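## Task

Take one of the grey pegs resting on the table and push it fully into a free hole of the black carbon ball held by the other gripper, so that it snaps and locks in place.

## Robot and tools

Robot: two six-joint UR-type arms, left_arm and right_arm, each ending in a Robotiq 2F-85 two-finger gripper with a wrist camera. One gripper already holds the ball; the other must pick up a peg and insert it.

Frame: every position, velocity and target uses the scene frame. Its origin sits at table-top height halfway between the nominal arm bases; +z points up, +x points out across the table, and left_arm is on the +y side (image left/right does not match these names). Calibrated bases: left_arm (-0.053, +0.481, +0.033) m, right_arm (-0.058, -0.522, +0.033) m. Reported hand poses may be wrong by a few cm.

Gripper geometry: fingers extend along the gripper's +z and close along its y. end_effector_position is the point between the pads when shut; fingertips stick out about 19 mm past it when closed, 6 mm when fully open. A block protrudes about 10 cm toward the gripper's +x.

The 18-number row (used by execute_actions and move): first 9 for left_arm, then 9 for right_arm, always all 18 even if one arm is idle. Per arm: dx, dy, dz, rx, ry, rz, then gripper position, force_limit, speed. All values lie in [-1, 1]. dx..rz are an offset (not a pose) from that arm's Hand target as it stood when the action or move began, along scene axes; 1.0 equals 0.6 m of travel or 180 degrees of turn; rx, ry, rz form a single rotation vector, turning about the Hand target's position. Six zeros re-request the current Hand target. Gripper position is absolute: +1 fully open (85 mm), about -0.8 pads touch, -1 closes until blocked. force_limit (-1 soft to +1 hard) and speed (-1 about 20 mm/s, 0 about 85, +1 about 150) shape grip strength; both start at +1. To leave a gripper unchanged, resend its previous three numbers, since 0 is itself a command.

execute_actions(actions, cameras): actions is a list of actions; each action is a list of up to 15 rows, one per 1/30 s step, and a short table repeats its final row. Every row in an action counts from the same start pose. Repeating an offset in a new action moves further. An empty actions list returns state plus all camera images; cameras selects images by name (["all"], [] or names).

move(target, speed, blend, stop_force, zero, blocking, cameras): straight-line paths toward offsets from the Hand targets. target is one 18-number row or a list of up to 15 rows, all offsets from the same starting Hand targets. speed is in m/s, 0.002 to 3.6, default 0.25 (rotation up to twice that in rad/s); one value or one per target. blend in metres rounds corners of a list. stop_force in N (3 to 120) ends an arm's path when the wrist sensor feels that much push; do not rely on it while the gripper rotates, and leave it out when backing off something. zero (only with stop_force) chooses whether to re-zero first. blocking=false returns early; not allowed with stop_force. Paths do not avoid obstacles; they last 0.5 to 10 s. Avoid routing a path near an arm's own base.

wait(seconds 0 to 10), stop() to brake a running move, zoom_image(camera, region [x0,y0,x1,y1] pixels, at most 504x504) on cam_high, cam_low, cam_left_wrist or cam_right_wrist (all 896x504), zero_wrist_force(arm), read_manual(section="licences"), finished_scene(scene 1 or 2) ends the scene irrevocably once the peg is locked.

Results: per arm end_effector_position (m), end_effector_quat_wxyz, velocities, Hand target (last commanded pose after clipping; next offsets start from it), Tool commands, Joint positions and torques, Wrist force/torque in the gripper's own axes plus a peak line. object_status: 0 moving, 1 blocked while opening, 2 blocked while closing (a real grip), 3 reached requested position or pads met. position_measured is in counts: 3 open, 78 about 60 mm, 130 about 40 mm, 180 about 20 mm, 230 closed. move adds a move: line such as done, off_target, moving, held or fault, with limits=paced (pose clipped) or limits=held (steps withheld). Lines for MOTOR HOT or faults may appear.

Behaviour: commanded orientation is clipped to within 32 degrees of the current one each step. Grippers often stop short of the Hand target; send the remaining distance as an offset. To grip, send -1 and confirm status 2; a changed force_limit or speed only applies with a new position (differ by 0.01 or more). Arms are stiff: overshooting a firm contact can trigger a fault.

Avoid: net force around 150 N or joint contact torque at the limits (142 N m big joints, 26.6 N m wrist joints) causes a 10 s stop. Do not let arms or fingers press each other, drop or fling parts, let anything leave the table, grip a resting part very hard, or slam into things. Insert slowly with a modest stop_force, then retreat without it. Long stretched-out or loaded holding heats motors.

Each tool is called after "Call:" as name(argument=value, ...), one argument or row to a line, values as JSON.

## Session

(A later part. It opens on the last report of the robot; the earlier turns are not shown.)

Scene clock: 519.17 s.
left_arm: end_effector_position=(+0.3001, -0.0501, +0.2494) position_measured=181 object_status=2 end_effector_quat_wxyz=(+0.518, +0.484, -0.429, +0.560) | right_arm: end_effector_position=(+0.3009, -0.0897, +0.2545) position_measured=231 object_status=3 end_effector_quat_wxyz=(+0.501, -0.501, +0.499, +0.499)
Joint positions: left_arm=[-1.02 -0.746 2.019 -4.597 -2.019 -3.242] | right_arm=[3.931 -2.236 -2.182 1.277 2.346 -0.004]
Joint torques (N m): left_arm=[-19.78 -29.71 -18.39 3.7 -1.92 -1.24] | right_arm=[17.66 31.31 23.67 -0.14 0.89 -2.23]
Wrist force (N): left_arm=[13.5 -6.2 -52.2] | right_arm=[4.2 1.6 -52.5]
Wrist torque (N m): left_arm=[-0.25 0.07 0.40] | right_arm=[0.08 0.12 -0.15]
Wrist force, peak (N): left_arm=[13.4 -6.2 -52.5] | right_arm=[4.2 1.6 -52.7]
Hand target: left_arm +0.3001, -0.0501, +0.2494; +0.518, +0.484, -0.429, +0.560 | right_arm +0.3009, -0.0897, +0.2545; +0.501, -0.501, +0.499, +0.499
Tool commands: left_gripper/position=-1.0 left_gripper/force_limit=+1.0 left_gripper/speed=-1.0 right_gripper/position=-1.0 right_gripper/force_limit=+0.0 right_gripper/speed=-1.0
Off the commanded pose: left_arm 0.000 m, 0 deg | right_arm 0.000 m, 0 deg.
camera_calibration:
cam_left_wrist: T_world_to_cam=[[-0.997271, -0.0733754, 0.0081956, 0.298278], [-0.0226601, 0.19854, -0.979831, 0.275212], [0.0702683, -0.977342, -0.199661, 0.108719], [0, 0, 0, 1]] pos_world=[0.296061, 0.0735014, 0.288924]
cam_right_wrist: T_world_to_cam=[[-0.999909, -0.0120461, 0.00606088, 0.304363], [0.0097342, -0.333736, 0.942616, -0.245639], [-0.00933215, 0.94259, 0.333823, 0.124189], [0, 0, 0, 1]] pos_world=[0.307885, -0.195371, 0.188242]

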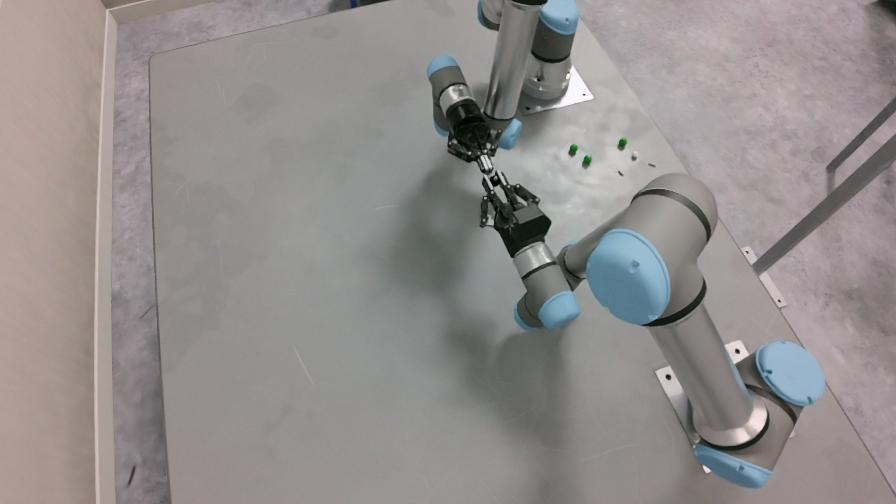

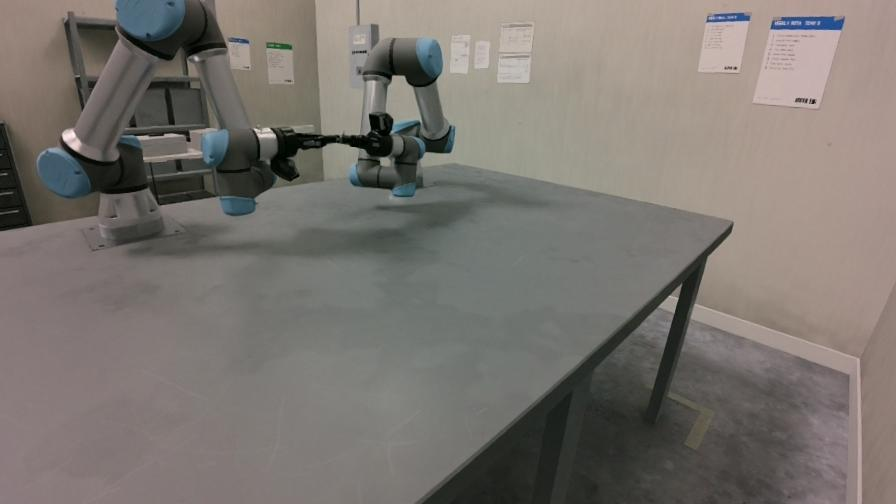

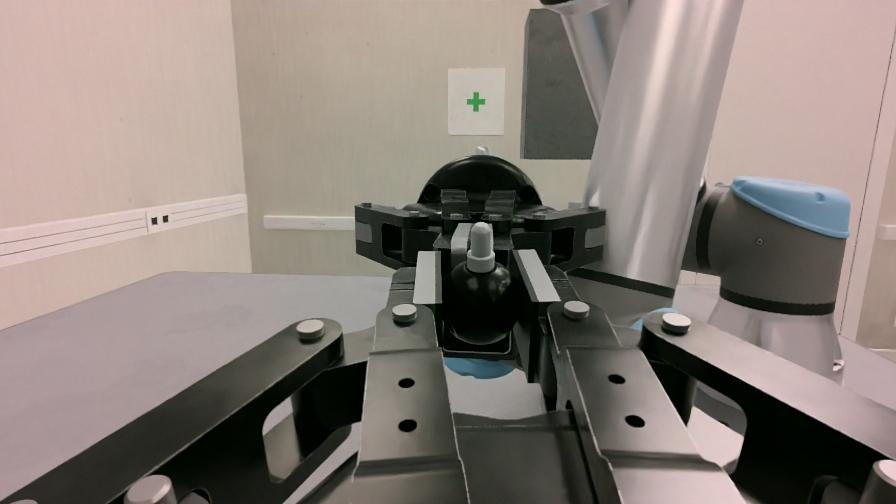

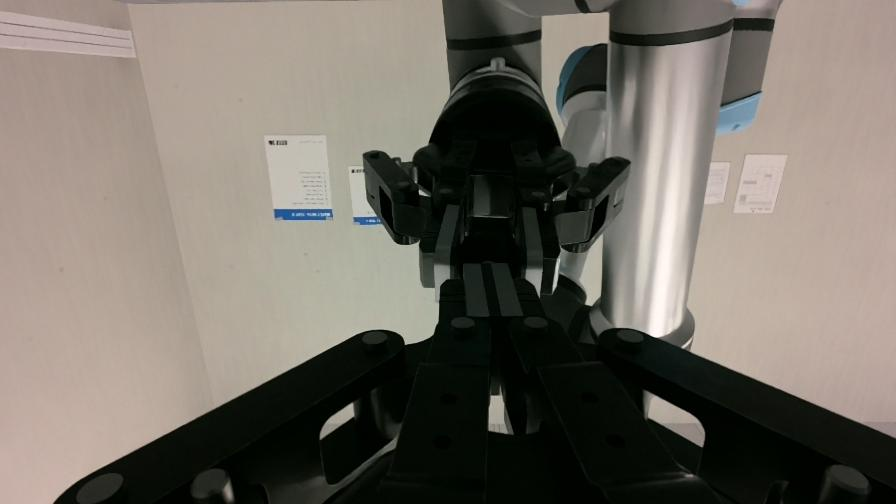

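Call:
move(
  target=[
    [0,0,0,0,0,0,-1,1,-1, 0,-0.06,0,0,0,0,-1,0,-1],
    [0,0,0,0,0,0,-1,1,-1, 0,-0.06,0.16,-0.3,0,0,-1,0,-1],
    [0,0,0,0,0,0,-1,1,-1, 0,0.04,0.165,-0.5,0,0,-1,0,-1],
  ],
  speed=0.25,
  blend=[0.01,0.02,0],
  cameras=["cam_right_wrist","cam_left_wrist"],
)

Call:
zoom_image(
  camera="cam_right_wrist",
  region=[420, 190, 520, 290],
)

Scene clock: 537.30 s.
left_arm: end_effector_position=(+0.3001, -0.0501, +0.2494) position_measured=181 object_status=2 end_effector_quat_wxyz=(+0.518, +0.484, -0.429, +0.560) | right_arm: end_effector_position=(+0.3009, -0.0657, +0.3535) position_measured=231 object_status=3 end_effector_quat_wxyz=(+0.000, +0.709, -0.706, +0.000)
Joint positions: left_arm=[-1.02 -0.746 2.019 -4.597 -2.019 -3.242] | right_arm=[4.273 -1.743 -1.409 -1.56 1.57 -0.439]
Joint torques (N m): left_arm=[12.2 -33.1 -8.75 -2.76 -1.7 -1.25] | right_arm=[9.76 27.01 38.77 1.42 -1.25 2.11]
Wrist force (N): left_arm=[0.2 -1.1 -0.2] | right_arm=[-0.3 0.0 0.0]
Wrist torque (N m): left_arm=[-0.35 0.28 0.40] | right_arm=[-0.01 0.04 -0.19]
Wrist force, peak (N): left_arm=[13.6 -6.4 -52.4] | right_arm=[4.1 1.8 -52.7]
Hand target: left_arm +0.3001, -0.0501, +0.2494; +0.518, +0.484, -0.429, +0.560 | right_arm +0.3009, -0.0657, +0.3535; +0.000, +0.709, -0.706, +0.000
Off the commanded pose: left_arm 0.000 m, 0 deg | right_arm 0.000 m, 0 deg.
move: done
camera_calibration:
cam_left_wrist: T_world_to_cam=[[-0.997271, -0.0733754, 0.0081956, 0.298278], [-0.0226601, 0.19854, -0.979831, 0.275212], [0.0702683, -0.977342, -0.199661, 0.108719], [0, 0, 0, 1]] pos_world=[0.296061, 0.0735014, 0.288924]
cam_right_wrist: T_world_to_cam=[[-0.99991, 0.00596566, 0.0120125, 0.30313], [0.00963407, 0.942586, 0.333824, -0.0317726], [-0.0093313, 0.33391, -0.942559, 0.479764], [0, 0, 0, 1]] pos_world=[0.307886, -0.132058, 0.459171]
Images, in order (width x height): cam_left_wrist 896x504, cam_right_wrist 896x504.

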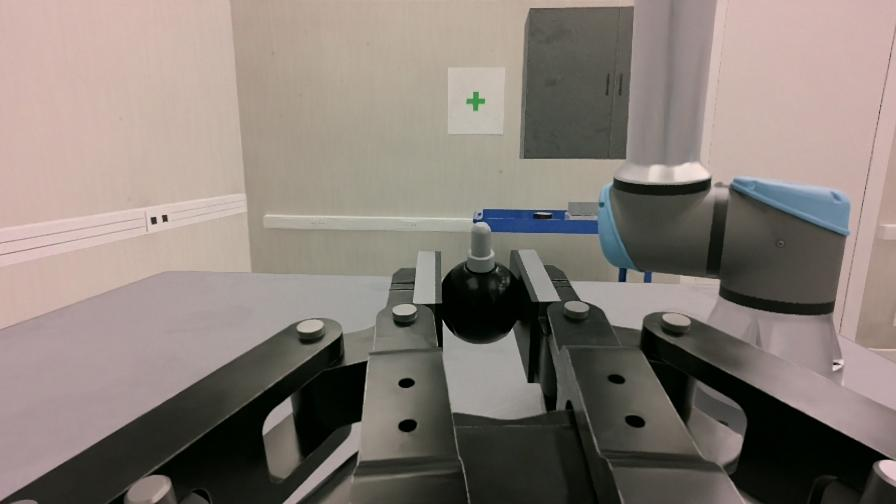

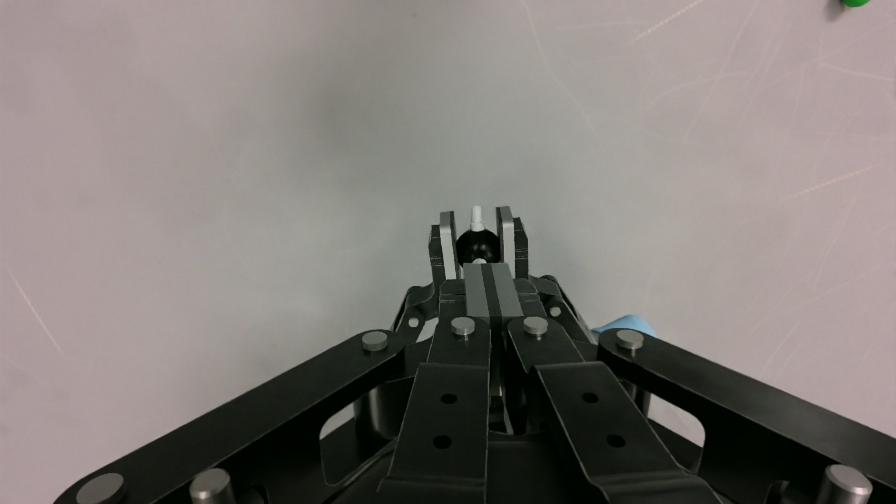

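Scaled by 5.040.

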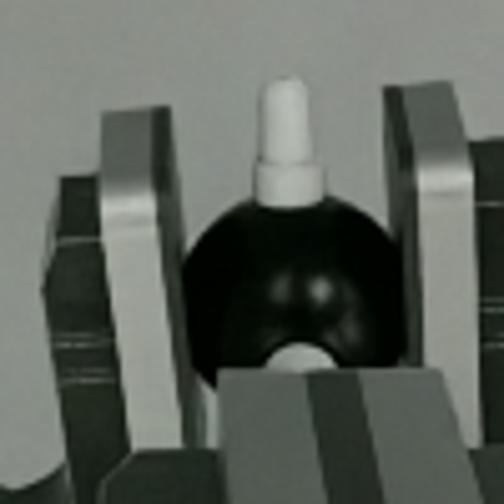

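Call:
zoom_image(
  camera="cam_right_wrist",
  region=[460, 195, 500, 235],
)

Call:
zoom_image(
  camera="cam_left_wrist",
  region=[455, 215, 510, 280],
)

Scaled by 12.600.

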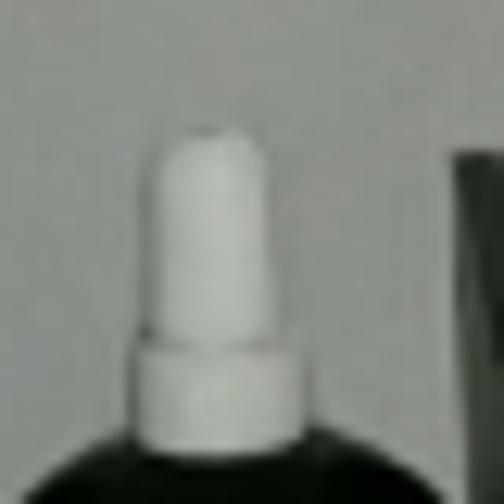

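Scaled by 7.754.

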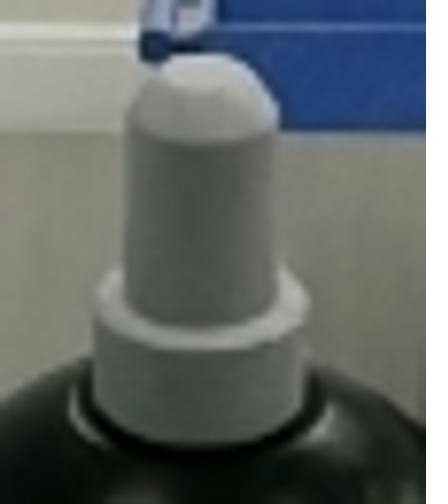

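Call:
finished_scene(
  scene=1,
)

The scene is finished: the task was done.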